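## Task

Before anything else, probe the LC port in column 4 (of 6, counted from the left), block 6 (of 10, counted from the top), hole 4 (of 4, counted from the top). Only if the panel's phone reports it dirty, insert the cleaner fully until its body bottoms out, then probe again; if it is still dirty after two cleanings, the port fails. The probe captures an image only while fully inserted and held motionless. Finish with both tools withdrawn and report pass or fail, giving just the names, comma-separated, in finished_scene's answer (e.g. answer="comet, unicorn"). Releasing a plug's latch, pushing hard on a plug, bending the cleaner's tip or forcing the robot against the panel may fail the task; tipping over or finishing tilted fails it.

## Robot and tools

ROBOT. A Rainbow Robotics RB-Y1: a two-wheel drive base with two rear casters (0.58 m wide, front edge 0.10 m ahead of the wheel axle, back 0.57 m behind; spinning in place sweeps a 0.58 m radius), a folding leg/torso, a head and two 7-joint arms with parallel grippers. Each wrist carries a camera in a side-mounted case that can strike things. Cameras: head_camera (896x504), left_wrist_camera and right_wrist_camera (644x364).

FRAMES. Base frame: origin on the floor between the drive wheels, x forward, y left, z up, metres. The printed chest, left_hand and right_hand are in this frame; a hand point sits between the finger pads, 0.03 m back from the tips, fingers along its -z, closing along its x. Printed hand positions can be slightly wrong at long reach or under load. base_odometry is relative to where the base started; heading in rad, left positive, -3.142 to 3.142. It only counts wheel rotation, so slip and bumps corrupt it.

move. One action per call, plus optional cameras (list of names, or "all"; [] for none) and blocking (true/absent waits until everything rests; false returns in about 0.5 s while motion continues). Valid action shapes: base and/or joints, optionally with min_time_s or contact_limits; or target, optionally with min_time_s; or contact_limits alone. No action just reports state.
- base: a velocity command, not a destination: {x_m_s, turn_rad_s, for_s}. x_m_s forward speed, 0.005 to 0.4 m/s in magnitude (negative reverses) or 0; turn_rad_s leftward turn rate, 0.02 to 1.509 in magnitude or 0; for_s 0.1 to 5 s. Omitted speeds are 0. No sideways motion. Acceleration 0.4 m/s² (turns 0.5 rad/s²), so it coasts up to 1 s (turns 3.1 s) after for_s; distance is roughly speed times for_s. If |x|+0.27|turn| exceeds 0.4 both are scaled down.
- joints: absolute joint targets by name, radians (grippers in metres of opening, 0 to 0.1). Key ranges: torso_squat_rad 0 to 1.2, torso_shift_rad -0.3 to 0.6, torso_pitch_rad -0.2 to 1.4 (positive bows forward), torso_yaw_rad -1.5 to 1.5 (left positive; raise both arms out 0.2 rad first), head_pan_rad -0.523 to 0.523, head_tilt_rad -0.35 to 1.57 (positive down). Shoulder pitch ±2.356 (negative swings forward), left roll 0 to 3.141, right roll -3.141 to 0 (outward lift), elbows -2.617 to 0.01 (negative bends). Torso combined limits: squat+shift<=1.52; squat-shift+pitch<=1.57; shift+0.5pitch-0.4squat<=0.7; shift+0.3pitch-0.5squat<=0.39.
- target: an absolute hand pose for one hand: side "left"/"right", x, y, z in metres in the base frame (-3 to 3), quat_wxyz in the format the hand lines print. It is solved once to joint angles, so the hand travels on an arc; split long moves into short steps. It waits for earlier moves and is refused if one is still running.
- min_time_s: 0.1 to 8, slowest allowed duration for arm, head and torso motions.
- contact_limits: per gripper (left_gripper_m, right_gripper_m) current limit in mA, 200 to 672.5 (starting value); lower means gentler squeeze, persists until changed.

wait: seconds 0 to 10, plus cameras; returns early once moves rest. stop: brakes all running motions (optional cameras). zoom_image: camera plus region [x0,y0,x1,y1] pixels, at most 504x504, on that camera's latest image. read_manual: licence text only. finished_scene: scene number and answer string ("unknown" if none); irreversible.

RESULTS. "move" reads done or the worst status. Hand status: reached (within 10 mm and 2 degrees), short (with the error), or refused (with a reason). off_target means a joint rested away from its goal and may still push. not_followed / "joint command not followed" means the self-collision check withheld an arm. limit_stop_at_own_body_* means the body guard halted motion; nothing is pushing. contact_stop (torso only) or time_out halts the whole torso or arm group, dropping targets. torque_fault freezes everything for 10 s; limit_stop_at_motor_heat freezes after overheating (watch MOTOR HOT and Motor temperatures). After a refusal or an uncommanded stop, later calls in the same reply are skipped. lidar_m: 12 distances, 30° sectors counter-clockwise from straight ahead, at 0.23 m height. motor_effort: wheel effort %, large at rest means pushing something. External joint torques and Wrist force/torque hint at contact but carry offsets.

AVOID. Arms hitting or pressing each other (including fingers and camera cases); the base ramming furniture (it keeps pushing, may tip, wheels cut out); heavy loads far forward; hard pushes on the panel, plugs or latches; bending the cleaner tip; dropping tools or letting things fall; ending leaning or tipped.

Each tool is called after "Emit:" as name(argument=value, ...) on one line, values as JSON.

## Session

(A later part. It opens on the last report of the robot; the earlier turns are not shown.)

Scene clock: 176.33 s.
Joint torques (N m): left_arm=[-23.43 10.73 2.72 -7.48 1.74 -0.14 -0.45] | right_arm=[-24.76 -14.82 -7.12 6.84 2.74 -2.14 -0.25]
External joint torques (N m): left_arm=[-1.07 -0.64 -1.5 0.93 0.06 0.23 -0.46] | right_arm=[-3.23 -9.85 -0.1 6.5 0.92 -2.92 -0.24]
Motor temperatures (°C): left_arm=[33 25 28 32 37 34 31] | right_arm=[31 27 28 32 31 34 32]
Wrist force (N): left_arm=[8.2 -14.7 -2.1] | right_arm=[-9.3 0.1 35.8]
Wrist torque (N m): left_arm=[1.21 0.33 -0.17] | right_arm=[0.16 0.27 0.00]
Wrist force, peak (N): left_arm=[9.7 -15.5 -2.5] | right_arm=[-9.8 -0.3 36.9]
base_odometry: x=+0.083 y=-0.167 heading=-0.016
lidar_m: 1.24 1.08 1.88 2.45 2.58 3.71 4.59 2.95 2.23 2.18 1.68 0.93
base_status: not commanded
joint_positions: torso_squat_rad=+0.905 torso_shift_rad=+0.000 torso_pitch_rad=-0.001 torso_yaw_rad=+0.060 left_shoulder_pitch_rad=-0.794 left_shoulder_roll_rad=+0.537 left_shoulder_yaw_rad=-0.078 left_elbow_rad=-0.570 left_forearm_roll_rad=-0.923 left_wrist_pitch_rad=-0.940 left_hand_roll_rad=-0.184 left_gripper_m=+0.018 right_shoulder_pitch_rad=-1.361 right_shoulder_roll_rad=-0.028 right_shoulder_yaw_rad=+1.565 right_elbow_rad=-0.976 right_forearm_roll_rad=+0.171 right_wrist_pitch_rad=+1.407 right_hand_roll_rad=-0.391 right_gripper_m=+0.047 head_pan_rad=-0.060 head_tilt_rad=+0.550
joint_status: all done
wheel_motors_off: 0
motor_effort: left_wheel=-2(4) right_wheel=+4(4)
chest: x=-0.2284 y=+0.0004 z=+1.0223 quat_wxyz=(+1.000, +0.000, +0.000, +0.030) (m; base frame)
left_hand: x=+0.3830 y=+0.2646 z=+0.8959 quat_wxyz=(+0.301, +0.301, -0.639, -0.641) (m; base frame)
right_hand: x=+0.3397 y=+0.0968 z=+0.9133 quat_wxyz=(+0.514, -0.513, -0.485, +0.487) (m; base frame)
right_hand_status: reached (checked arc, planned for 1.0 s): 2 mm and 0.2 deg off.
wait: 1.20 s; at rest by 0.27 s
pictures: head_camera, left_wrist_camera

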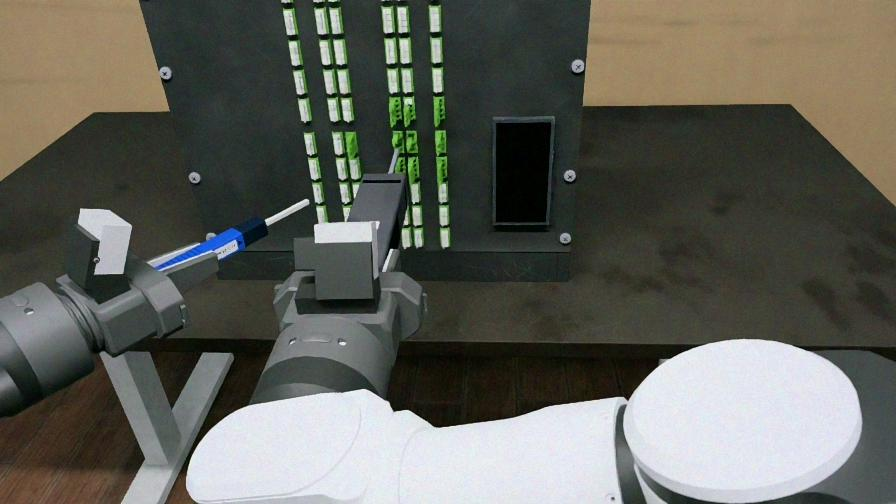

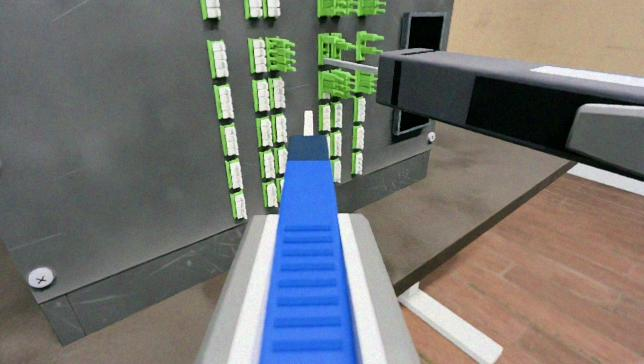

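Emit:
move(target={"side":"right","x":0.3412,"y":0.0932,"z":0.9137,"quat_wxyz":[0.5141,-0.5151,-0.4849,0.4866]}, min_time_s=0.8, cameras=["head_camera"])

Emit:
move(target={"side":"right","x":0.3412,"y":0.0932,"z":0.9122,"quat_wxyz":[0.5141,-0.5151,-0.4849,0.4866]}, min_time_s=0.8, cameras=["head_camera"])

Scene clock: 180.40 s.
Joint torques (N m): left_arm=[-23.63 11.1 2.87 -7.48 1.75 -0.18 -0.43] | right_arm=[-23.38 -17.42 -7.05 7.16 1.94 -0.22 -0.18]
External joint torques (N m): left_arm=[-1.26 -0.27 -1.35 0.94 0.07 0.19 -0.45] | right_arm=[-1.83 -12.43 0.05 6.84 0.12 -1 -0.18]
Motor temperatures (°C): left_arm=[33 25 28 32 37 34 31] | right_arm=[31 27 28 32 31 33 32]
Wrist force (N): left_arm=[8.3 -14.5 -2.8] | right_arm=[-4.8 -0.4 33.0]
Wrist torque (N m): left_arm=[1.17 0.34 -0.17] | right_arm=[0.08 -0.58 -0.01]
Wrist force, peak (N): left_arm=[8.8 -15.4 -4.0] | right_arm=[-8.8 0.0 36.5]
move: done
base_odometry: x=+0.083 y=-0.167 heading=-0.016
lidar_m: 1.24 1.09 1.89 2.45 2.58 3.69 4.59 2.94 2.24 2.17 1.69 0.93
base_status: not commanded
joint_positions: torso_squat_rad=+0.905 torso_shift_rad=+0.000 torso_pitch_rad=-0.001 torso_yaw_rad=+0.060 left_shoulder_pitch_rad=-0.794 left_shoulder_roll_rad=+0.537 left_shoulder_yaw_rad=-0.078 left_elbow_rad=-0.570 left_forearm_roll_rad=-0.923 left_wrist_pitch_rad=-0.940 left_hand_roll_rad=-0.184 left_gripper_m=+0.018 right_shoulder_pitch_rad=-1.360 right_shoulder_roll_rad=-0.036 right_shoulder_yaw_rad=+1.566 right_elbow_rad=-0.987 right_forearm_roll_rad=+0.172 right_wrist_pitch_rad=+1.410 right_hand_roll_rad=-0.392 right_gripper_m=+0.047 head_pan_rad=-0.060 head_tilt_rad=+0.550
joint_status: all done
wheel_motors_off: 0
motor_effort: left_wheel=-1(4) right_wheel=+3(4)
chest: x=-0.2284 y=+0.0004 z=+1.0223 quat_wxyz=(+1.000, +0.000, +0.000, +0.030) (m; base frame)
left_hand: x=+0.3830 y=+0.2646 z=+0.8959 quat_wxyz=(+0.301, +0.301, -0.639, -0.641) (m; base frame)
right_hand: x=+0.3397 y=+0.0954 z=+0.9132 quat_wxyz=(+0.513, -0.513, -0.485, +0.487) (m; base frame)
right_hand_status: reached (checked arc, planned for 0.8 s): 3 mm and 0.3 deg off.
pictures: head_camera

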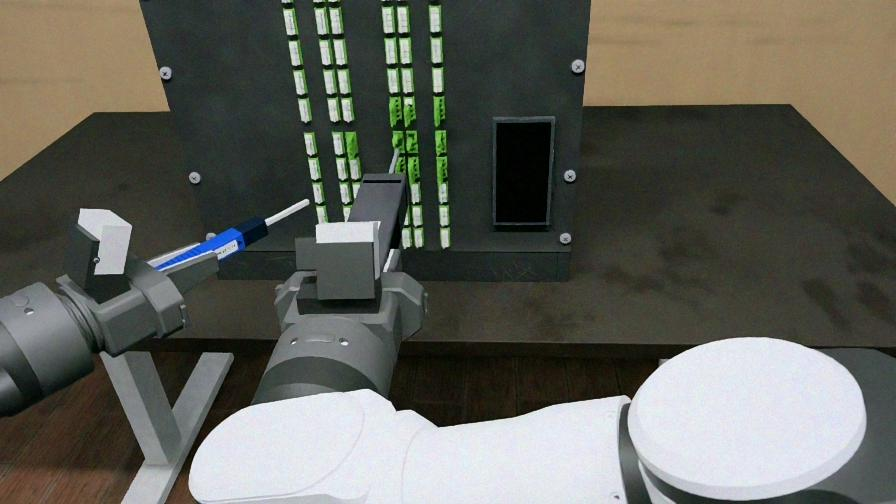

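Scene clock: 181.53 s.
Joint torques (N m): left_arm=[-23.89 10.83 2.47 -7.88 1.75 -0.19 -0.4] | right_arm=[-21.18 -15.44 -7.01 8.58 0.85 -0.97 -0.32]
External joint torques (N m): left_arm=[-1.52 -0.54 -1.75 0.54 0.07 0.18 -0.41] | right_arm=[0.35 -10.49 0.05 8.25 -0.97 -1.75 -0.31]
Motor temperatures (°C): left_arm=[33 25 28 32 37 34 31] | right_arm=[31 27 28 32 31 33 32]
Wrist force (N): left_arm=[8.9 -15.2 -3.3] | right_arm=[-5.2 -3.8 35.4]
Wrist torque (N m): left_arm=[1.26 0.40 -0.17] | right_arm=[-0.36 -0.60 0.01]
Wrist force, peak (N): left_arm=[9.5 -15.1 -3.1] | right_arm=[-4.7 -2.7 35.8]
move: done
base_odometry: x=+0.083 y=-0.167 heading=-0.016
lidar_m: 1.24 1.08 1.89 2.46 2.59 3.69 4.60 2.96 2.25 2.18 1.69 0.92
base_status: not commanded
joint_positions: torso_squat_rad=+0.905 torso_shift_rad=+0.000 torso_pitch_rad=-0.001 torso_yaw_rad=+0.060 left_shoulder_pitch_rad=-0.794 left_shoulder_roll_rad=+0.537 left_shoulder_yaw_rad=-0.078 left_elbow_rad=-0.570 left_forearm_roll_rad=-0.923 left_wrist_pitch_rad=-0.940 left_hand_roll_rad=-0.184 left_gripper_m=+0.018 right_shoulder_pitch_rad=-1.358 right_shoulder_roll_rad=-0.033 right_shoulder_yaw_rad=+1.568 right_elbow_rad=-0.983 right_forearm_roll_rad=+0.174 right_wrist_pitch_rad=+1.408 right_hand_roll_rad=-0.395 right_gripper_m=+0.047 head_pan_rad=-0.060 head_tilt_rad=+0.550
joint_status: all done
wheel_motors_off: 0
motor_effort: left_wheel=-2(4) right_wheel=+3(4)
chest: x=-0.2284 y=+0.0004 z=+1.0223 quat_wxyz=(+1.000, +0.000, +0.000, +0.030) (m; base frame)
left_hand: x=+0.3829 y=+0.2646 z=+0.8959 quat_wxyz=(+0.301, +0.301, -0.639, -0.641) (m; base frame)
right_hand: x=+0.3398 y=+0.0953 z=+0.9121 quat_wxyz=(+0.513, -0.513, -0.486, +0.487) (m; base frame)
right_hand_status: reached (checked arc, planned for 0.8 s): 3 mm and 0.3 deg off.
pictures: head_camera

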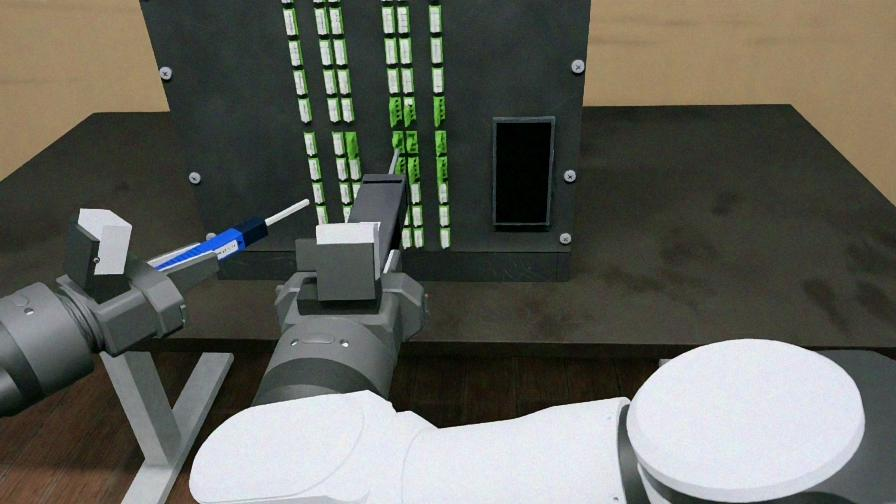

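Emit:
move(target={"side":"right","x":0.3412,"y":0.0934,"z":0.9157,"quat_wxyz":[0.5141,-0.5151,-0.4849,0.4866]}, min_time_s=0.8, cameras=["head_camera"])

Emit:
move(target={"side":"right","x":0.3422,"y":0.0932,"z":0.9157,"quat_wxyz":[0.5141,-0.5151,-0.4849,0.4866]}, min_time_s=0.8, cameras=["head_camera"])

Emit:
wait(seconds=1, cameras=["head_camera"])

Scene clock: 184.07 s.
Joint torques (N m): left_arm=[-23.74 10.88 2.68 -7.74 1.75 -0.21 -0.35] | right_arm=[-26.62 -15.67 -9.11 6.45 2.67 1.65 0.35]
External joint torques (N m): left_arm=[-1.38 -0.48 -1.54 0.68 0.07 0.16 -0.36] | right_arm=[-5.06 -10.63 -1.97 6.13 0.85 0.88 0.36]
Motor temperatures (°C): left_arm=[33 25 28 32 37 34 31] | right_arm=[31 27 28 32 31 33 32]
Wrist force (N): left_arm=[7.9 -14.3 -3.5] | right_arm=[-2.7 3.4 22.1]
Wrist torque (N m): left_arm=[1.14 0.30 -0.18] | right_arm=[0.96 -1.34 0.05]
Wrist force, peak (N): left_arm=[9.1 -15.5 -3.5] | right_arm=[-5.3 -4.0 35.3]
move: done
base_odometry: x=+0.083 y=-0.167 heading=-0.016
lidar_m: 1.25 1.10 1.88 2.45 2.59 3.68 4.60 2.94 2.25 2.18 1.69 0.93
base_status: not commanded
joint_positions: torso_squat_rad=+0.905 torso_shift_rad=+0.000 torso_pitch_rad=-0.001 torso_yaw_rad=+0.060 left_shoulder_pitch_rad=-0.794 left_shoulder_roll_rad=+0.537 left_shoulder_yaw_rad=-0.078 left_elbow_rad=-0.570 left_forearm_roll_rad=-0.923 left_wrist_pitch_rad=-0.940 left_hand_roll_rad=-0.184 left_gripper_m=+0.018 right_shoulder_pitch_rad=-1.363 right_shoulder_roll_rad=-0.039 right_shoulder_yaw_rad=+1.564 right_elbow_rad=-0.993 right_forearm_roll_rad=+0.170 right_wrist_pitch_rad=+1.411 right_hand_roll_rad=-0.388 right_gripper_m=+0.047 head_pan_rad=-0.060 head_tilt_rad=+0.550
joint_status: all done
wheel_motors_off: 0
motor_effort: left_wheel=-2(3) right_wheel=+3(4)
chest: x=-0.2284 y=+0.0004 z=+1.0223 quat_wxyz=(+1.000, +0.000, +0.000, +0.030) (m; base frame)
left_hand: x=+0.3830 y=+0.2646 z=+0.8959 quat_wxyz=(+0.301, +0.301, -0.639, -0.641) (m; base frame)
right_hand: x=+0.3399 y=+0.0952 z=+0.9146 quat_wxyz=(+0.513, -0.513, -0.485, +0.488) (m; base frame)
right_hand_status: reached (checked arc, planned for 0.8 s): 3 mm and 0.3 deg off.
pictures: head_camera

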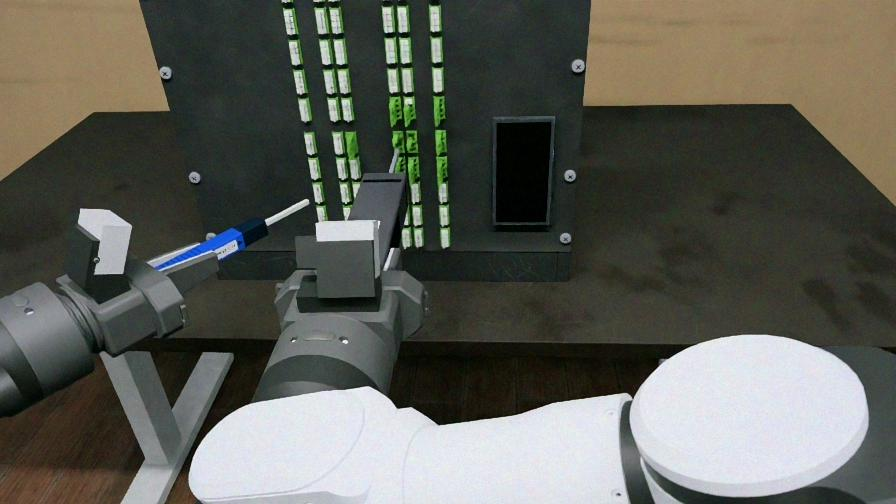

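Scene clock: 185.20 s.
Joint torques (N m): left_arm=[-23 11.2 2.68 -7.67 1.72 -0.21 -0.44] | right_arm=[-27.15 -16.06 -9.62 8.48 2.77 0.67 -0.32]
External joint torques (N m): left_arm=[-0.64 -0.17 -1.53 0.74 0.04 0.16 -0.46] | right_arm=[-5.57 -11.01 -2.5 8.14 0.95 -0.1 -0.31]
Motor temperatures (°C): left_arm=[33 25 28 32 37 34 31] | right_arm=[31 27 28 32 31 33 32]
Wrist force (N): left_arm=[8.9 -15.3 -3.2] | right_arm=[-3.8 2.4 29.4]
Wrist torque (N m): left_arm=[1.26 0.39 -0.17] | right_arm=[0.96 -0.88 0.07]
Wrist force, peak (N): left_arm=[9.4 -15.3 -2.7] | right_arm=[-4.2 2.7 33.2]
move: done
base_odometry: x=+0.083 y=-0.167 heading=-0.016
lidar_m: 1.25 1.08 1.88 2.45 2.58 3.69 4.59 2.94 2.24 2.17 1.69 0.93
base_status: not commanded
joint_positions: torso_squat_rad=+0.905 torso_shift_rad=+0.000 torso_pitch_rad=-0.001 torso_yaw_rad=+0.060 left_shoulder_pitch_rad=-0.794 left_shoulder_roll_rad=+0.537 left_shoulder_yaw_rad=-0.078 left_elbow_rad=-0.570 left_forearm_roll_rad=-0.923 left_wrist_pitch_rad=-0.940 left_hand_roll_rad=-0.184 left_gripper_m=+0.018 right_shoulder_pitch_rad=-1.363 right_shoulder_roll_rad=-0.039 right_shoulder_yaw_rad=+1.564 right_elbow_rad=-0.990 right_forearm_roll_rad=+0.169 right_wrist_pitch_rad=+1.408 right_hand_roll_rad=-0.388 right_gripper_m=+0.047 head_pan_rad=-0.060 head_tilt_rad=+0.550
joint_status: all done
wheel_motors_off: 0
motor_effort: left_wheel=-1(3) right_wheel=+4(4)
chest: x=-0.2284 y=+0.0004 z=+1.0223 quat_wxyz=(+1.000, +0.000, +0.000, +0.030) (m; base frame)
left_hand: x=+0.3830 y=+0.2647 z=+0.8959 quat_wxyz=(+0.302, +0.301, -0.639, -0.641) (m; base frame)
right_hand: x=+0.3406 y=+0.0951 z=+0.9145 quat_wxyz=(+0.513, -0.513, -0.485, +0.488) (m; base frame)
right_hand_status: reached (checked arc, planned for 0.8 s): 3 mm and 0.3 deg off.
pictures: head_camera

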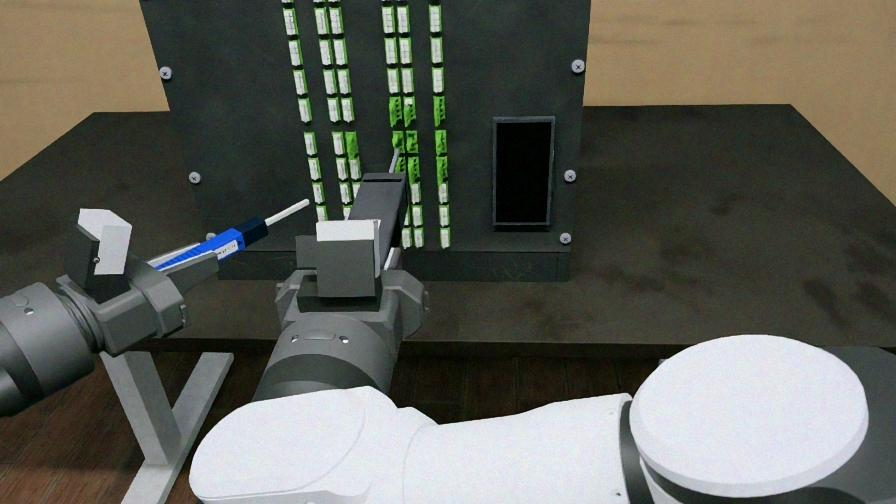

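Scene clock: 186.20 s.
Joint torques (N m): left_arm=[-23.41 10.97 2.36 -7.68 1.63 -0.25 -0.41] | right_arm=[-27.25 -15.89 -9.43 8.22 2.7 0.7 -0.25]
External joint torques (N m): left_arm=[-1.04 -0.39 -1.85 0.73 -0.04 0.12 -0.43] | right_arm=[-5.66 -10.85 -2.31 7.89 0.88 -0.07 -0.25]
Motor temperatures (°C): left_arm=[33 25 28 32 37 34 31] | right_arm=[31 27 28 32 31 33 32]
Wrist force (N): left_arm=[8.1 -14.1 -3.3] | right_arm=[-3.9 2.3 29.5]
Wrist torque (N m): left_arm=[1.12 0.33 -0.15] | right_arm=[0.93 -0.91 0.06]
Wrist force, peak (N): left_arm=[8.9 -15.4 -3.3] | right_arm=[-3.8 2.4 30.6]
base_odometry: x=+0.083 y=-0.167 heading=-0.016
lidar_m: 1.24 1.09 1.89 2.45 2.60 3.70 4.60 2.94 2.24 2.18 1.69 0.94
base_status: not commanded
joint_positions: torso_squat_rad=+0.905 torso_shift_rad=+0.000 torso_pitch_rad=-0.001 torso_yaw_rad=+0.060 left_shoulder_pitch_rad=-0.794 left_shoulder_roll_rad=+0.537 left_shoulder_yaw_rad=-0.078 left_elbow_rad=-0.570 left_forearm_roll_rad=-0.923 left_wrist_pitch_rad=-0.940 left_hand_roll_rad=-0.184 left_gripper_m=+0.018 right_shoulder_pitch_rad=-1.363 right_shoulder_roll_rad=-0.039 right_shoulder_yaw_rad=+1.564 right_elbow_rad=-0.990 right_forearm_roll_rad=+0.169 right_wrist_pitch_rad=+1.408 right_hand_roll_rad=-0.388 right_gripper_m=+0.047 head_pan_rad=-0.060 head_tilt_rad=+0.550
joint_status: all done
wheel_motors_off: 0
motor_effort: left_wheel=-1(3) right_wheel=+3(4)
chest: x=-0.2284 y=+0.0004 z=+1.0223 quat_wxyz=(+1.000, +0.000, +0.000, +0.030) (m; base frame)
left_hand: x=+0.3830 y=+0.2647 z=+0.8959 quat_wxyz=(+0.302, +0.301, -0.639, -0.641) (m; base frame)
right_hand: x=+0.3406 y=+0.0951 z=+0.9145 quat_wxyz=(+0.513, -0.513, -0.485, +0.488) (m; base frame)
right_hand_status: reached (checked arc, planned for 0.8 s): 3 mm and 0.3 deg off.
wait: 1.00 s; at rest by 0.27 s
pictures: head_camera

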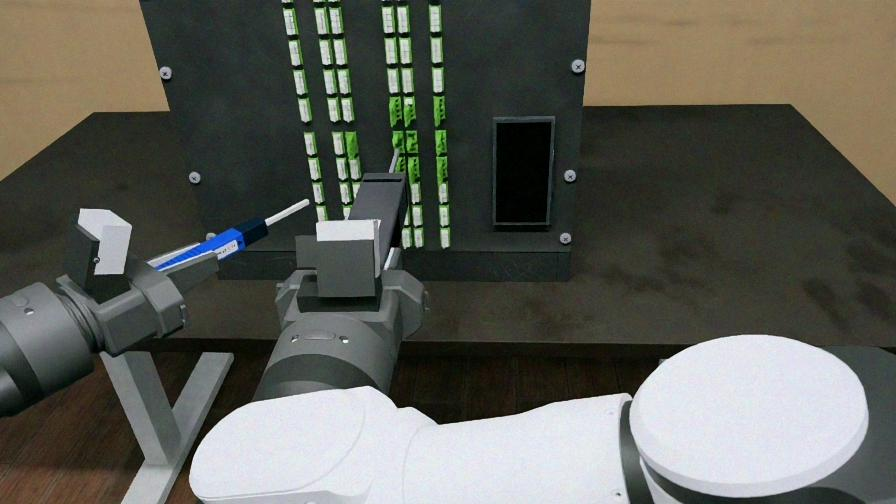

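Emit:
move(target={"side":"right","x":0.3437,"y":0.0928,"z":0.9157,"quat_wxyz":[0.5141,-0.5151,-0.4849,0.4866]}, min_time_s=0.8, cameras=["head_camera"])

Emit:
wait(seconds=1.2, cameras=["head_camera","left_wrist_camera"])

Emit:
zoom_image(camera="left_wrist_camera", region=[315, 35, 395, 95])

Emit:
zoom_image(camera="head_camera", region=[375, 135, 425, 185])

Scene clock: 188.50 s.
Joint torques (N m): left_arm=[-23.81 10.76 2.38 -7.76 1.74 -0.24 -0.44] | right_arm=[-27.94 -19.01 -9.53 10.23 3.04 -0.63 -0.32]
External joint torques (N m): left_arm=[-1.44 -0.61 -1.84 0.65 0.06 0.13 -0.46] | right_arm=[-6.32 -13.94 -2.45 9.87 1.22 -1.4 -0.31]
Motor temperatures (°C): left_arm=[33 25 28 32 37 34 31] | right_arm=[32 27 28 32 31 33 32]
Wrist force (N): left_arm=[8.8 -15.5 -2.9] | right_arm=[-6.7 1.7 42.3]
Wrist torque (N m): left_arm=[1.25 0.40 -0.19] | right_arm=[0.76 -0.26 0.00]
Wrist force, peak (N): left_arm=[7.9 -16.1 -3.3] | right_arm=[-6.7 2.1 45.7]
move: done
base_odometry: x=+0.083 y=-0.167 heading=-0.016
lidar_m: 1.24 1.10 1.90 2.45 2.59 3.68 4.60 2.95 2.24 2.19 1.69 0.93
base_status: not commanded
joint_positions: torso_squat_rad=+0.905 torso_shift_rad=+0.000 torso_pitch_rad=-0.001 torso_yaw_rad=+0.060 left_shoulder_pitch_rad=-0.794 left_shoulder_roll_rad=+0.537 left_shoulder_yaw_rad=-0.078 left_elbow_rad=-0.570 left_forearm_roll_rad=-0.923 left_wrist_pitch_rad=-0.940 left_hand_roll_rad=-0.184 left_gripper_m=+0.018 right_shoulder_pitch_rad=-1.363 right_shoulder_roll_rad=-0.037 right_shoulder_yaw_rad=+1.564 right_elbow_rad=-0.983 right_forearm_roll_rad=+0.169 right_wrist_pitch_rad=+1.402 right_hand_roll_rad=-0.389 right_gripper_m=+0.047 head_pan_rad=-0.060 head_tilt_rad=+0.550
joint_status: all done
wheel_motors_off: 0
motor_effort: left_wheel=+0(2) right_wheel=+5(5)
chest: x=-0.2285 y=+0.0004 z=+1.0223 quat_wxyz=(+1.000, +0.000, +0.000, +0.030) (m; base frame)
left_hand: x=+0.3829 y=+0.2647 z=+0.8960 quat_wxyz=(+0.301, +0.301, -0.639, -0.640) (m; base frame)
right_hand: x=+0.3417 y=+0.0951 z=+0.9144 quat_wxyz=(+0.513, -0.513, -0.485, +0.488) (m; base frame)
right_hand_status: reached (checked arc, planned for 0.8 s): 3 mm and 0.3 deg off.
pictures: head_camera

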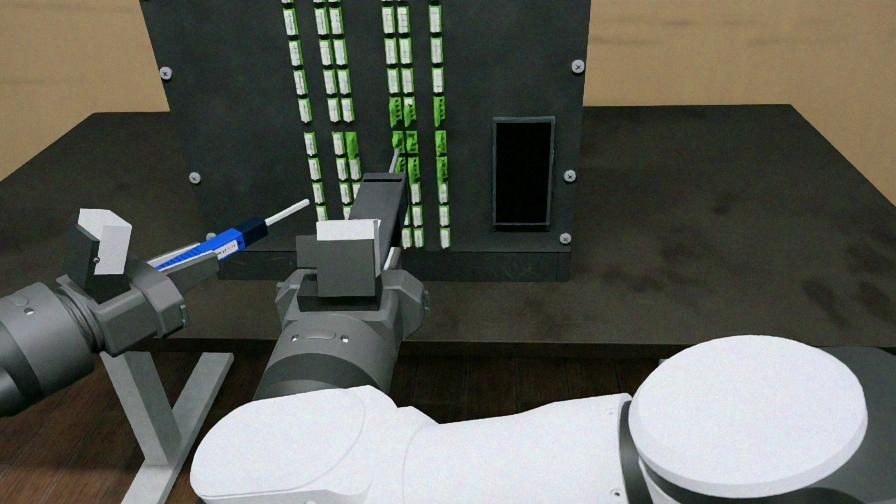

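Scene clock: 189.70 s.
Joint torques (N m): left_arm=[-23.39 10.92 2.68 -7.57 1.82 -0.19 -0.48] | right_arm=[-28.16 -18.28 -9.52 10.21 2.97 -0.7 -0.25]
External joint torques (N m): left_arm=[-1.02 -0.45 -1.53 0.84 0.14 0.18 -0.5] | right_arm=[-6.53 -13.22 -2.44 9.86 1.16 -1.47 -0.24]
Motor temperatures (°C): left_arm=[33 25 28 32 37 34 31] | right_arm=[32 27 28 32 31 33 32]
Wrist force (N): left_arm=[8.3 -15.1 -3.0] | right_arm=[-6.8 1.1 43.0]
Wrist torque (N m): left_arm=[1.25 0.33 -0.22] | right_arm=[0.79 -0.24 0.04]
Wrist force, peak (N): left_arm=[8.3 -15.5 -3.7] | right_arm=[-6.8 1.4 43.4]
base_odometry: x=+0.083 y=-0.167 heading=-0.016
lidar_m: 1.24 1.09 1.87 2.44 2.59 3.69 4.61 2.94 2.24 2.18 1.69 0.93
base_status: not commanded
joint_positions: torso_squat_rad=+0.905 torso_shift_rad=+0.000 torso_pitch_rad=-0.001 torso_yaw_rad=+0.060 left_shoulder_pitch_rad=-0.794 left_shoulder_roll_rad=+0.537 left_shoulder_yaw_rad=-0.078 left_elbow_rad=-0.570 left_forearm_roll_rad=-0.923 left_wrist_pitch_rad=-0.940 left_hand_roll_rad=-0.184 left_gripper_m=+0.018 right_shoulder_pitch_rad=-1.363 right_shoulder_roll_rad=-0.037 right_shoulder_yaw_rad=+1.564 right_elbow_rad=-0.983 right_forearm_roll_rad=+0.169 right_wrist_pitch_rad=+1.402 right_hand_roll_rad=-0.389 right_gripper_m=+0.047 head_pan_rad=-0.060 head_tilt_rad=+0.550
joint_status: all done
wheel_motors_off: 0
motor_effort: left_wheel=+0(2) right_wheel=+5(5)
chest: x=-0.2285 y=+0.0004 z=+1.0223 quat_wxyz=(+1.000, +0.000, +0.000, +0.030) (m; base frame)
left_hand: x=+0.3829 y=+0.2647 z=+0.8960 quat_wxyz=(+0.301, +0.301, -0.639, -0.640) (m; base frame)
right_hand: x=+0.3417 y=+0.0951 z=+0.9144 quat_wxyz=(+0.513, -0.513, -0.485, +0.488) (m; base frame)
right_hand_status: reached (checked arc, planned for 0.8 s): 3 mm and 0.3 deg off.
wait: 1.20 s; at rest by 0.27 s
pictures: head_camera, left_wrist_camera

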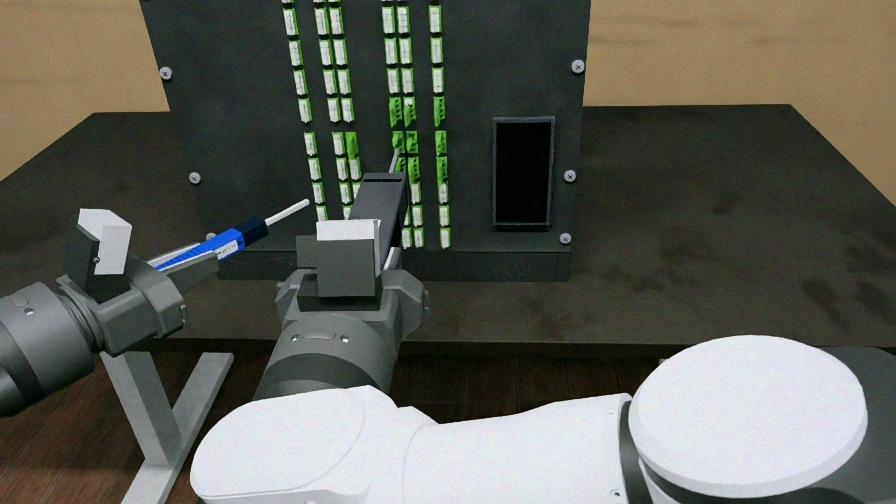

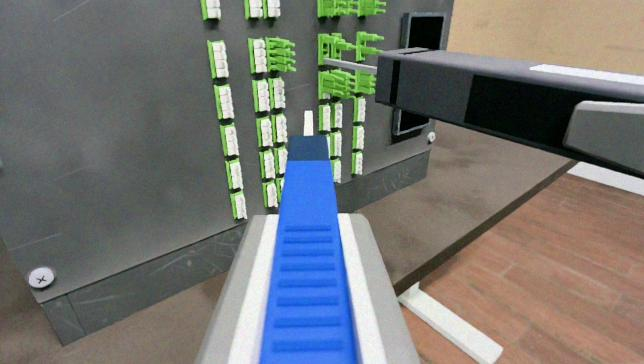

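Scaled by 6.300 from the camera's 644x364 image, which has a finer 1265x715 frame.

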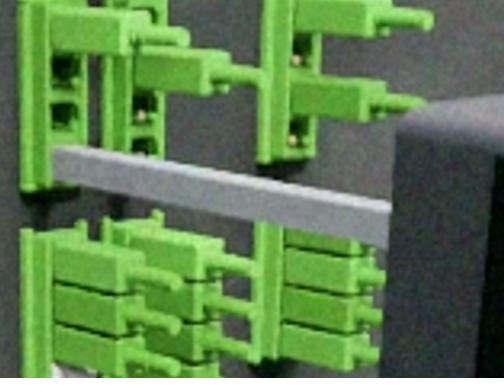

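Scaled by 10.080 from the camera's 896x504 image, which has a finer 1280x720 frame.

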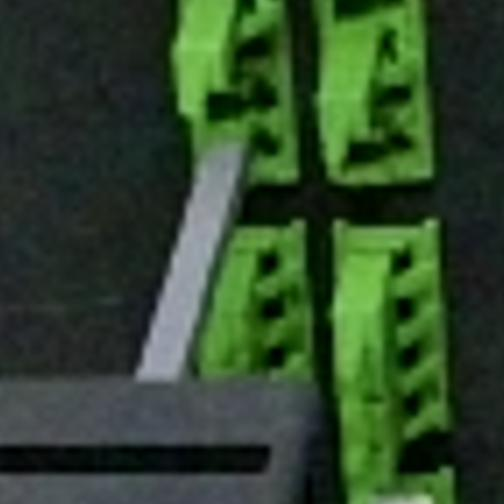

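Emit:
move(target={"side":"right","x":0.3441,"y":0.0916,"z":0.916,"quat_wxyz":[0.5141,-0.5151,-0.4849,0.4866]}, min_time_s=0.8, cameras=["head_camera"])

Emit:
wait(seconds=1, cameras=["head_camera","left_wrist_camera"])

Emit:
zoom_image(camera="left_wrist_camera", region=[315, 35, 395, 95])

Scene clock: 192.90 s.
Joint torques (N m): left_arm=[-23.32 10.83 2.71 -7.78 1.78 -0.28 -0.48] | right_arm=[-27.31 -21.47 -9.29 10.55 3.03 0 -0.3]
External joint torques (N m): left_arm=[-0.96 -0.54 -1.5 0.64 0.11 0.09 -0.5] | right_arm=[-5.67 -16.39 -2.17 10.21 1.21 -0.77 -0.3]
Motor temperatures (°C): left_arm=[33 25 28 32 37 34 31] | right_arm=[32 27 28 32 31 33 32]
Wrist force (N): left_arm=[8.8 -15.0 -3.4] | right_arm=[-5.6 2.0 44.2]
Wrist torque (N m): left_arm=[1.20 0.40 -0.18] | right_arm=[0.88 -0.48 0.02]
Wrist force, peak (N): left_arm=[8.6 -15.8 -3.3] | right_arm=[-6.2 2.0 46.0]
move: done
base_odometry: x=+0.083 y=-0.167 heading=-0.016
lidar_m: 1.25 1.10 1.89 2.45 2.57 3.69 4.61 2.95 2.24 2.17 1.69 0.94
base_status: not commanded
joint_positions: torso_squat_rad=+0.905 torso_shift_rad=-0.001 torso_pitch_rad=-0.001 torso_yaw_rad=+0.060 left_shoulder_pitch_rad=-0.794 left_shoulder_roll_rad=+0.537 left_shoulder_yaw_rad=-0.078 left_elbow_rad=-0.570 left_forearm_roll_rad=-0.923 left_wrist_pitch_rad=-0.940 left_hand_roll_rad=-0.184 left_gripper_m=+0.018 right_shoulder_pitch_rad=-1.363 right_shoulder_roll_rad=-0.042 right_shoulder_yaw_rad=+1.564 right_elbow_rad=-0.988 right_forearm_roll_rad=+0.169 right_wrist_pitch_rad=+1.402 right_hand_roll_rad=-0.389 right_gripper_m=+0.047 head_pan_rad=-0.060 head_tilt_rad=+0.550
joint_status: all done
wheel_motors_off: 0
motor_effort: left_wheel=+2(2) right_wheel=+5(5)
chest: x=-0.2285 y=+0.0004 z=+1.0223 quat_wxyz=(+1.000, +0.000, +0.000, +0.030) (m; base frame)
left_hand: x=+0.3829 y=+0.2647 z=+0.8960 quat_wxyz=(+0.301, +0.301, -0.639, -0.640) (m; base frame)
right_hand: x=+0.3420 y=+0.0944 z=+0.9146 quat_wxyz=(+0.513, -0.512, -0.485, +0.488) (m; base frame)
right_hand_status: reached (checked arc, planned for 0.8 s): 4 mm and 0.4 deg off.
pictures: head_camera

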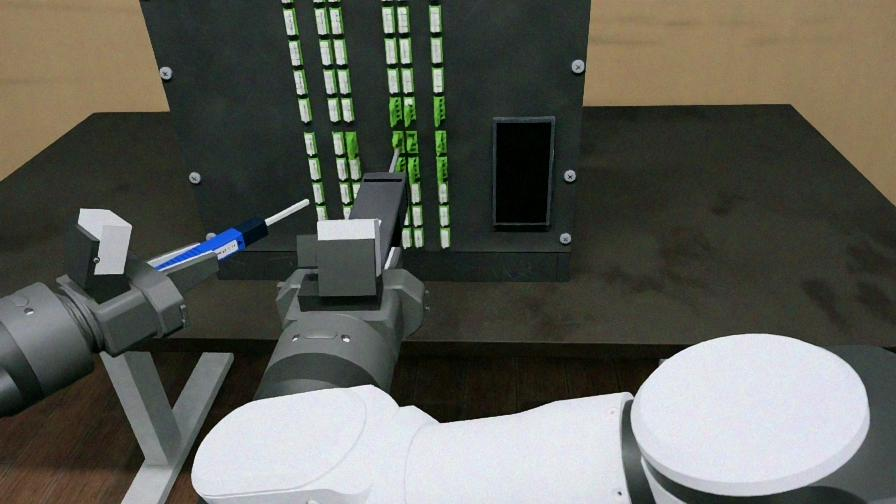

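Scene clock: 193.90 s.
Joint torques (N m): left_arm=[-23.44 10.98 2.65 -7.69 1.68 -0.17 -0.45] | right_arm=[-26.96 -21.43 -9.06 10.57 2.93 -0.09 -0.12]
External joint torques (N m): left_arm=[-1.07 -0.39 -1.57 0.73 0 0.2 -0.47] | right_arm=[-5.32 -16.35 -1.94 10.22 1.12 -0.86 -0.11]
Motor temperatures (°C): left_arm=[33 25 28 32 37 34 31] | right_arm=[32 27 28 32 31 33 32]
Wrist force (N): left_arm=[8.7 -14.6 -2.7] | right_arm=[-5.7 2.3 44.3]
Wrist torque (N m): left_arm=[1.16 0.35 -0.20] | right_arm=[0.83 -0.49 0.01]
Wrist force, peak (N): left_arm=[8.9 -15.6 -3.0] | right_arm=[-5.8 2.1 45.0]
base_odometry: x=+0.083 y=-0.167 heading=-0.016
lidar_m: 1.25 1.09 1.90 2.44 2.59 3.69 4.60 2.96 2.23 2.18 1.69 0.93
base_status: not commanded
joint_positions: torso_squat_rad=+0.905 torso_shift_rad=-0.001 torso_pitch_rad=-0.001 torso_yaw_rad=+0.060 left_shoulder_pitch_rad=-0.794 left_shoulder_roll_rad=+0.537 left_shoulder_yaw_rad=-0.078 left_elbow_rad=-0.570 left_forearm_roll_rad=-0.923 left_wrist_pitch_rad=-0.940 left_hand_roll_rad=-0.184 left_gripper_m=+0.018 right_shoulder_pitch_rad=-1.363 right_shoulder_roll_rad=-0.042 right_shoulder_yaw_rad=+1.564 right_elbow_rad=-0.988 right_forearm_roll_rad=+0.169 right_wrist_pitch_rad=+1.402 right_hand_roll_rad=-0.389 right_gripper_m=+0.047 head_pan_rad=-0.060 head_tilt_rad=+0.550
joint_status: all done
wheel_motors_off: 0
motor_effort: left_wheel=+2(2) right_wheel=+5(5)
chest: x=-0.2285 y=+0.0004 z=+1.0223 quat_wxyz=(+1.000, +0.000, +0.000, +0.030) (m; base frame)
left_hand: x=+0.3829 y=+0.2647 z=+0.8960 quat_wxyz=(+0.301, +0.301, -0.639, -0.640) (m; base frame)
right_hand: x=+0.3420 y=+0.0944 z=+0.9146 quat_wxyz=(+0.513, -0.512, -0.485, +0.488) (m; base frame)
right_hand_status: reached (checked arc, planned for 0.8 s): 4 mm and 0.4 deg off.
wait: 1.00 s; at rest by 0.27 s
pictures: head_camera, left_wrist_camera

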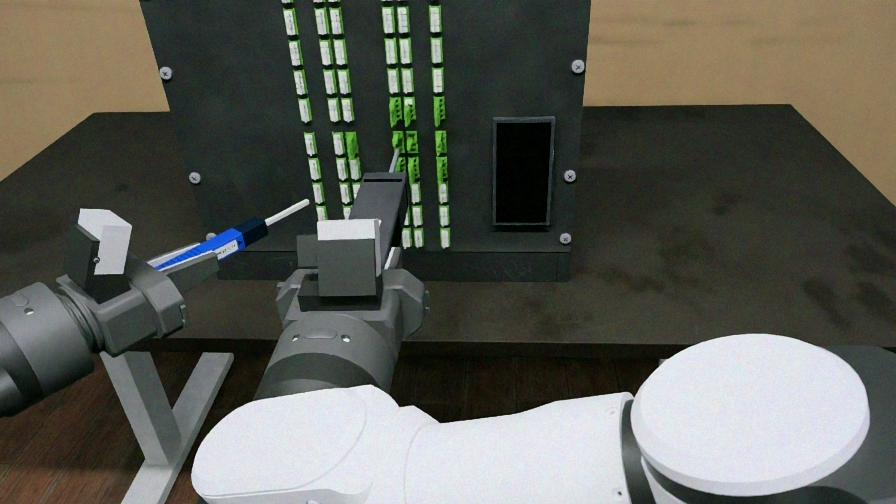

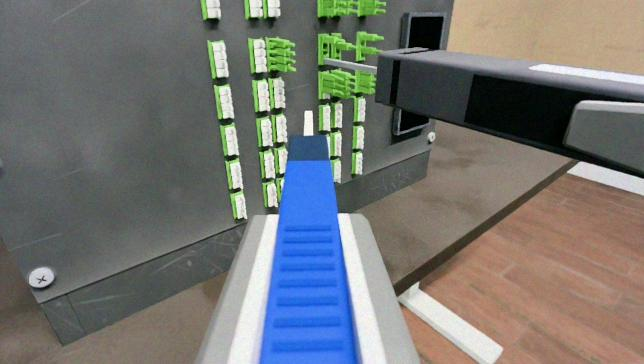

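Scaled by 6.300 from the camera's 644x364 image, which has a finer 1265x715 frame.

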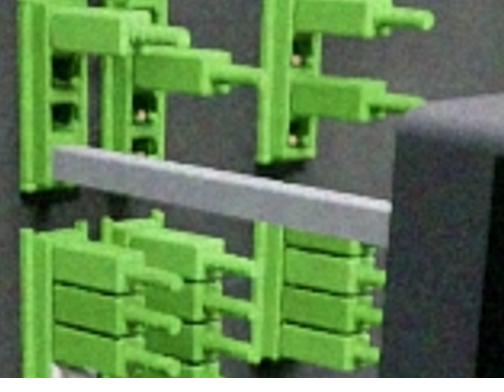

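Emit:
zoom_image(camera="left_wrist_camera", region=[318, 35, 358, 75])

Emit:
zoom_image(camera="left_wrist_camera", region=[345, 35, 385, 75])

Emit:
zoom_image(camera="left_wrist_camera", region=[318, 60, 358, 100])

Emit:
zoom_image(camera="head_camera", region=[380, 130, 420, 170])

Scaled by 12.600 from the camera's 644x364 image, which has a finer 1265x715 frame.

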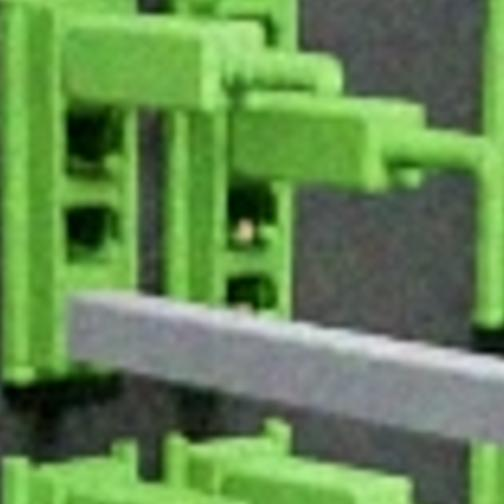

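Scaled by 12.600 from the camera's 644x364 image, which has a finer 1265x715 frame.

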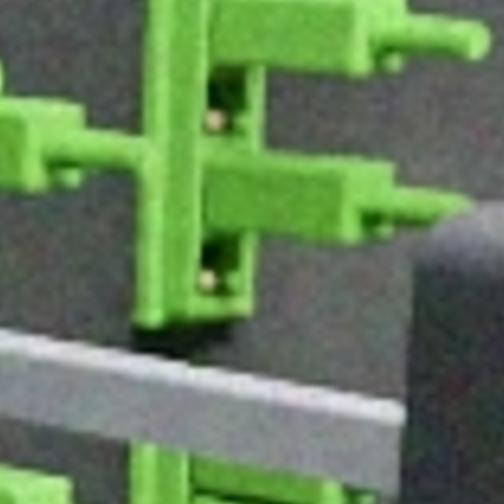

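Scaled by 12.600 from the camera's 644x364 image, which has a finer 1265x715 frame.

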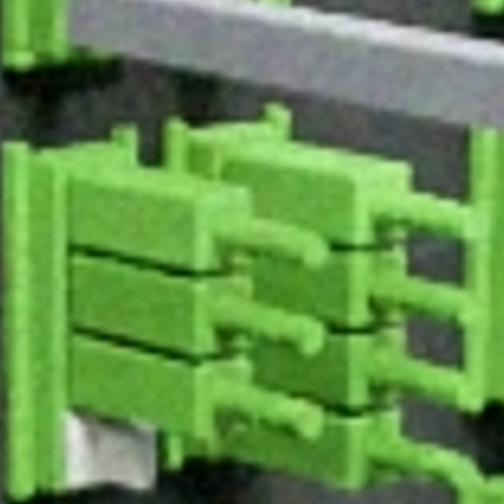

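Scaled by 12.600 from the camera's 896x504 image, which has a finer 1280x720 frame.

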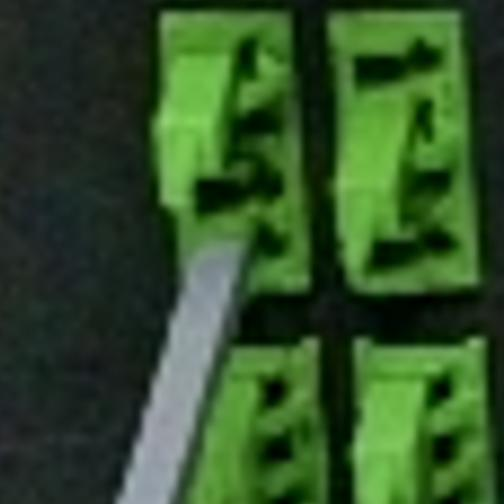

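Emit:
move(target={"side":"right","x":0.3437,"y":0.0916,"z":0.9178,"quat_wxyz":[0.5141,-0.5151,-0.4849,0.4866]}, min_time_s=0.8, cameras=["head_camera"])

Emit:
move(target={"side":"right","x":0.3437,"y":0.0898,"z":0.9178,"quat_wxyz":[0.5141,-0.5151,-0.4849,0.4866]}, min_time_s=0.8, cameras=["head_camera"])

Scene clock: 204.10 s.
Joint torques (N m): left_arm=[-23.56 11.02 2.83 -7.76 1.65 -0.14 -0.56] | right_arm=[-26.23 -16.06 -9.56 7.54 2.71 3.75 0.4]
External joint torques (N m): left_arm=[-1.2 -0.35 -1.39 0.65 -0.03 0.23 -0.58] | right_arm=[-4.56 -10.91 -2.39 7.2 0.88 2.99 0.41]
Motor temperatures (°C): left_arm=[33 25 28 32 37 34 31] | right_arm=[32 28 28 33 31 33 32]
Wrist force (N): left_arm=[8.5 -15.1 -3.1] | right_arm=[1.4 4.9 15.2]
Wrist torque (N m): left_arm=[1.26 0.32 -0.19] | right_arm=[1.39 -2.34 0.08]
Wrist force, peak (N): left_arm=[8.8 -15.7 -3.2] | right_arm=[-5.9 2.2 45.3]
move: done
base_odometry: x=+0.083 y=-0.167 heading=-0.016
lidar_m: 1.24 1.08 1.88 2.45 2.59 3.69 4.60 2.95 2.24 2.18 1.68 0.93
base_status: not commanded
joint_positions: torso_squat_rad=+0.905 torso_shift_rad=+0.000 torso_pitch_rad=+0.000 torso_yaw_rad=+0.060 left_shoulder_pitch_rad=-0.794 left_shoulder_roll_rad=+0.537 left_shoulder_yaw_rad=-0.078 left_elbow_rad=-0.570 left_forearm_roll_rad=-0.923 left_wrist_pitch_rad=-0.940 left_hand_roll_rad=-0.184 left_gripper_m=+0.018 right_shoulder_pitch_rad=-1.366 right_shoulder_roll_rad=-0.047 right_shoulder_yaw_rad=+1.561 right_elbow_rad=-0.996 right_forearm_roll_rad=+0.167 right_wrist_pitch_rad=+1.405 right_hand_roll_rad=-0.386 right_gripper_m=+0.047 head_pan_rad=-0.060 head_tilt_rad=+0.550
joint_status: all done
wheel_motors_off: 0
motor_effort: left_wheel=+2(2) right_wheel=+5(5)
chest: x=-0.2282 y=+0.0004 z=+1.0223 quat_wxyz=(+1.000, +0.000, +0.000, +0.030) (m; base frame)
left_hand: x=+0.3831 y=+0.2647 z=+0.8958 quat_wxyz=(+0.302, +0.301, -0.639, -0.641) (m; base frame)
right_hand: x=+0.3424 y=+0.0937 z=+0.9165 quat_wxyz=(+0.513, -0.513, -0.485, +0.488) (m; base frame)
right_hand_status: reached (checked arc, planned for 0.8 s): 3 mm and 0.3 deg off.
pictures: head_camera

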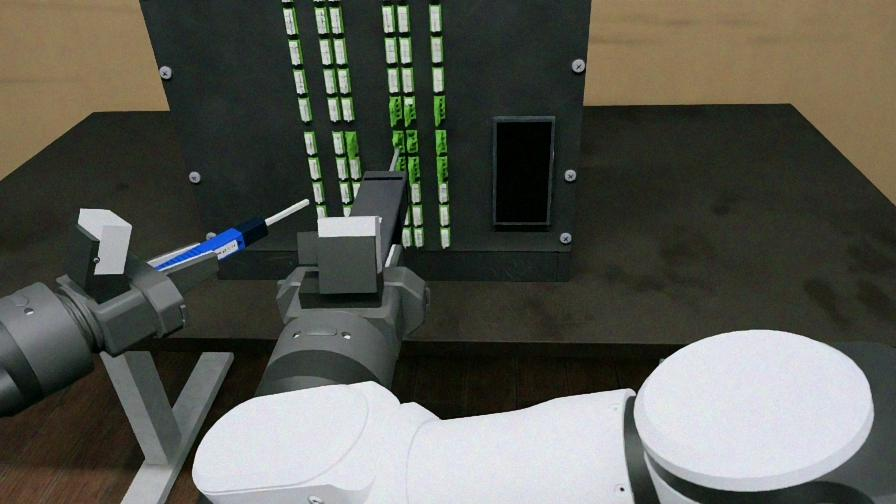

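Scene clock: 205.23 s.
Joint torques (N m): left_arm=[-23.53 10.95 2.44 -7.6 1.72 -0.25 -0.44] | right_arm=[-23.3 -16.2 -7.42 7.33 2.35 6.16 -0.2]
External joint torques (N m): left_arm=[-1.18 -0.42 -1.78 0.81 0.04 0.12 -0.45] | right_arm=[-1.61 -11.03 -0.16 7.01 0.52 5.39 -0.2]
Motor temperatures (°C): left_arm=[33 25 28 32 37 34 31] | right_arm=[32 28 28 33 31 33 32]
Wrist force (N): left_arm=[8.1 -14.8 -3.2] | right_arm=[6.6 5.3 5.1]
Wrist torque (N m): left_arm=[1.19 0.33 -0.18] | right_arm=[1.42 -3.50 0.12]
Wrist force, peak (N): left_arm=[8.5 -15.8 -3.7] | right_arm=[1.4 5.0 14.9]
move: done
base_odometry: x=+0.083 y=-0.167 heading=-0.016
lidar_m: 1.25 1.08 1.90 2.45 2.59 3.69 4.59 2.95 2.24 2.18 1.69 0.93
base_status: not commanded
joint_positions: torso_squat_rad=+0.905 torso_shift_rad=+0.000 torso_pitch_rad=+0.000 torso_yaw_rad=+0.060 left_shoulder_pitch_rad=-0.794 left_shoulder_roll_rad=+0.537 left_shoulder_yaw_rad=-0.078 left_elbow_rad=-0.570 left_forearm_roll_rad=-0.923 left_wrist_pitch_rad=-0.940 left_hand_roll_rad=-0.184 left_gripper_m=+0.018 right_shoulder_pitch_rad=-1.366 right_shoulder_roll_rad=-0.056 right_shoulder_yaw_rad=+1.562 right_elbow_rad=-1.009 right_forearm_roll_rad=+0.168 right_wrist_pitch_rad=+1.410 right_hand_roll_rad=-0.386 right_gripper_m=+0.047 head_pan_rad=-0.060 head_tilt_rad=+0.550
joint_status: all done
wheel_motors_off: 0
motor_effort: left_wheel=+2(2) right_wheel=+5(5)
chest: x=-0.2281 y=+0.0004 z=+1.0223 quat_wxyz=(+1.000, +0.000, +0.000, +0.030) (m; base frame)
left_hand: x=+0.3831 y=+0.2648 z=+0.8956 quat_wxyz=(+0.302, +0.301, -0.639, -0.641) (m; base frame)
right_hand: x=+0.3425 y=+0.0923 z=+0.9171 quat_wxyz=(+0.513, -0.513, -0.486, +0.488) (m; base frame)
right_hand_status: reached (checked arc, planned for 0.8 s): 3 mm and 0.3 deg off.
pictures: head_camera

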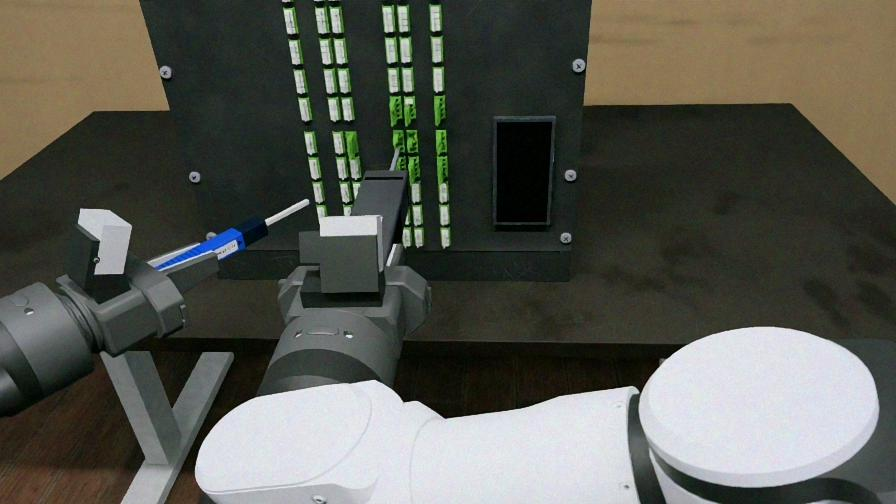

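Emit:
move(target={"side":"right","x":0.3452,"y":0.0922,"z":0.917,"quat_wxyz":[0.5141,-0.5151,-0.4849,0.4866]}, min_time_s=0.8, cameras=["head_camera"])

Emit:
wait(seconds=1, cameras=["head_camera","left_wrist_camera"])

Emit:
zoom_image(camera="left_wrist_camera", region=[315, 35, 395, 95])

Scene clock: 207.23 s.
Joint torques (N m): left_arm=[-23.53 11.12 2.68 -7.68 1.58 -0.22 -0.49] | right_arm=[-25.48 -15.1 -8.82 8.41 2.3 2.35 -0.3]
External joint torques (N m): left_arm=[-1.17 -0.25 -1.54 0.74 -0.1 0.16 -0.51] | right_arm=[-3.79 -9.96 -1.71 8.04 0.48 1.58 -0.29]
Motor temperatures (°C): left_arm=[33 25 28 32 37 34 31] | right_arm=[32 28 28 33 31 34 32]
Wrist force (N): left_arm=[8.7 -14.4 -2.8] | right_arm=[-2.2 2.7 22.7]
Wrist torque (N m): left_arm=[1.12 0.34 -0.16] | right_arm=[0.96 -1.71 0.09]
Wrist force, peak (N): left_arm=[9.4 -15.4 -3.1] | right_arm=[-1.7 2.8 23.1]
move: done
base_odometry: x=+0.083 y=-0.167 heading=-0.016
lidar_m: 1.24 1.10 1.89 2.45 2.58 3.69 4.61 2.96 2.24 2.19 1.70 0.94
base_status: not commanded
joint_positions: torso_squat_rad=+0.905 torso_shift_rad=+0.000 torso_pitch_rad=+0.000 torso_yaw_rad=+0.060 left_shoulder_pitch_rad=-0.794 left_shoulder_roll_rad=+0.537 left_shoulder_yaw_rad=-0.078 left_elbow_rad=-0.570 left_forearm_roll_rad=-0.923 left_wrist_pitch_rad=-0.940 left_hand_roll_rad=-0.184 left_gripper_m=+0.018 right_shoulder_pitch_rad=-1.366 right_shoulder_roll_rad=-0.043 right_shoulder_yaw_rad=+1.562 right_elbow_rad=-0.985 right_forearm_roll_rad=+0.168 right_wrist_pitch_rad=+1.399 right_hand_roll_rad=-0.388 right_gripper_m=+0.047 head_pan_rad=-0.060 head_tilt_rad=+0.550
joint_status: all done
wheel_motors_off: 0
motor_effort: left_wheel=+0(2) right_wheel=+5(5)
chest: x=-0.2282 y=+0.0004 z=+1.0223 quat_wxyz=(+1.000, +0.000, +0.000, +0.030) (m; base frame)
left_hand: x=+0.3831 y=+0.2648 z=+0.8956 quat_wxyz=(+0.302, +0.301, -0.639, -0.641) (m; base frame)
right_hand: x=+0.3437 y=+0.0941 z=+0.9162 quat_wxyz=(+0.513, -0.513, -0.485, +0.488) (m; base frame)
right_hand_status: reached (checked arc, planned for 0.8 s): 3 mm and 0.3 deg off.
pictures: head_camera

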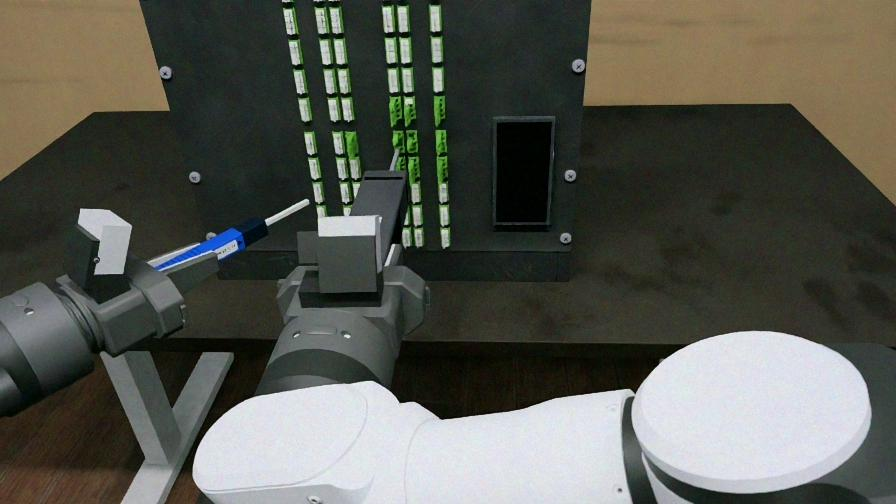

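Scene clock: 208.23 s.
Joint torques (N m): left_arm=[-23.57 11.25 2.62 -7.72 1.72 -0.21 -0.42] | right_arm=[-25.48 -15.09 -8.67 8.48 2.36 2.26 -0.31]
External joint torques (N m): left_arm=[-1.21 -0.12 -1.6 0.7 0.04 0.16 -0.43] | right_arm=[-3.79 -9.95 -1.56 8.11 0.54 1.49 -0.31]
Motor temperatures (°C): left_arm=[33 25 28 32 37 34 31] | right_arm=[32 28 28 33 31 34 32]
Wrist force (N): left_arm=[8.9 -14.2 -2.9] | right_arm=[-1.7 2.7 23.3]
Wrist torque (N m): left_arm=[1.18 0.44 -0.21] | right_arm=[0.91 -1.61 0.12]
Wrist force, peak (N): left_arm=[9.1 -15.4 -2.9] | right_arm=[-1.7 2.7 23.3]
base_odometry: x=+0.083 y=-0.167 heading=-0.016
lidar_m: 1.25 1.09 1.87 2.45 2.59 3.69 4.59 2.93 2.23 2.18 1.68 0.94
base_status: not commanded
joint_positions: torso_squat_rad=+0.905 torso_shift_rad=+0.000 torso_pitch_rad=+0.000 torso_yaw_rad=+0.060 left_shoulder_pitch_rad=-0.794 left_shoulder_roll_rad=+0.537 left_shoulder_yaw_rad=-0.078 left_elbow_rad=-0.570 left_forearm_roll_rad=-0.923 left_wrist_pitch_rad=-0.940 left_hand_roll_rad=-0.184 left_gripper_m=+0.018 right_shoulder_pitch_rad=-1.366 right_shoulder_roll_rad=-0.043 right_shoulder_yaw_rad=+1.562 right_elbow_rad=-0.985 right_forearm_roll_rad=+0.168 right_wrist_pitch_rad=+1.399 right_hand_roll_rad=-0.388 right_gripper_m=+0.047 head_pan_rad=-0.060 head_tilt_rad=+0.550
joint_status: all done
wheel_motors_off: 0
motor_effort: left_wheel=+2(2) right_wheel=+5(5)
chest: x=-0.2282 y=+0.0004 z=+1.0223 quat_wxyz=(+1.000, +0.000, +0.000, +0.030) (m; base frame)
left_hand: x=+0.3831 y=+0.2648 z=+0.8956 quat_wxyz=(+0.302, +0.301, -0.639, -0.641) (m; base frame)
right_hand: x=+0.3437 y=+0.0941 z=+0.9162 quat_wxyz=(+0.513, -0.513, -0.485, +0.488) (m; base frame)
right_hand_status: reached (checked arc, planned for 0.8 s): 3 mm and 0.3 deg off.
wait: 1.00 s; at rest by 0.27 s
pictures: head_camera, left_wrist_camera

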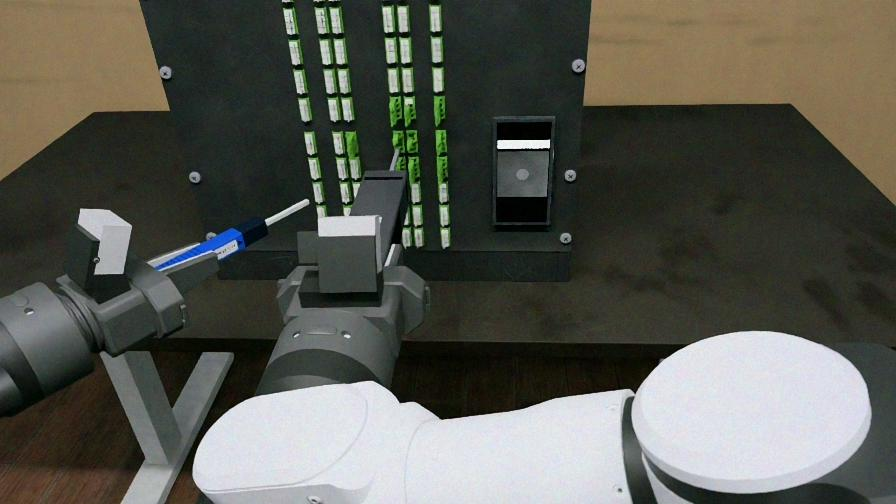

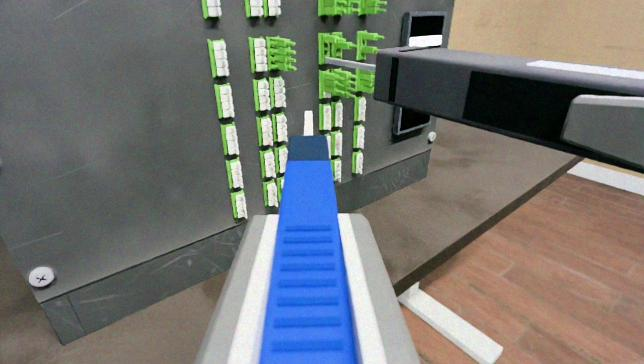

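Scaled by 6.300 from the camera's 644x364 image, which has a finer 1265x715 frame.

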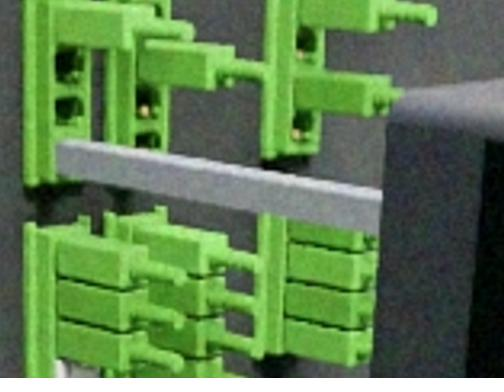

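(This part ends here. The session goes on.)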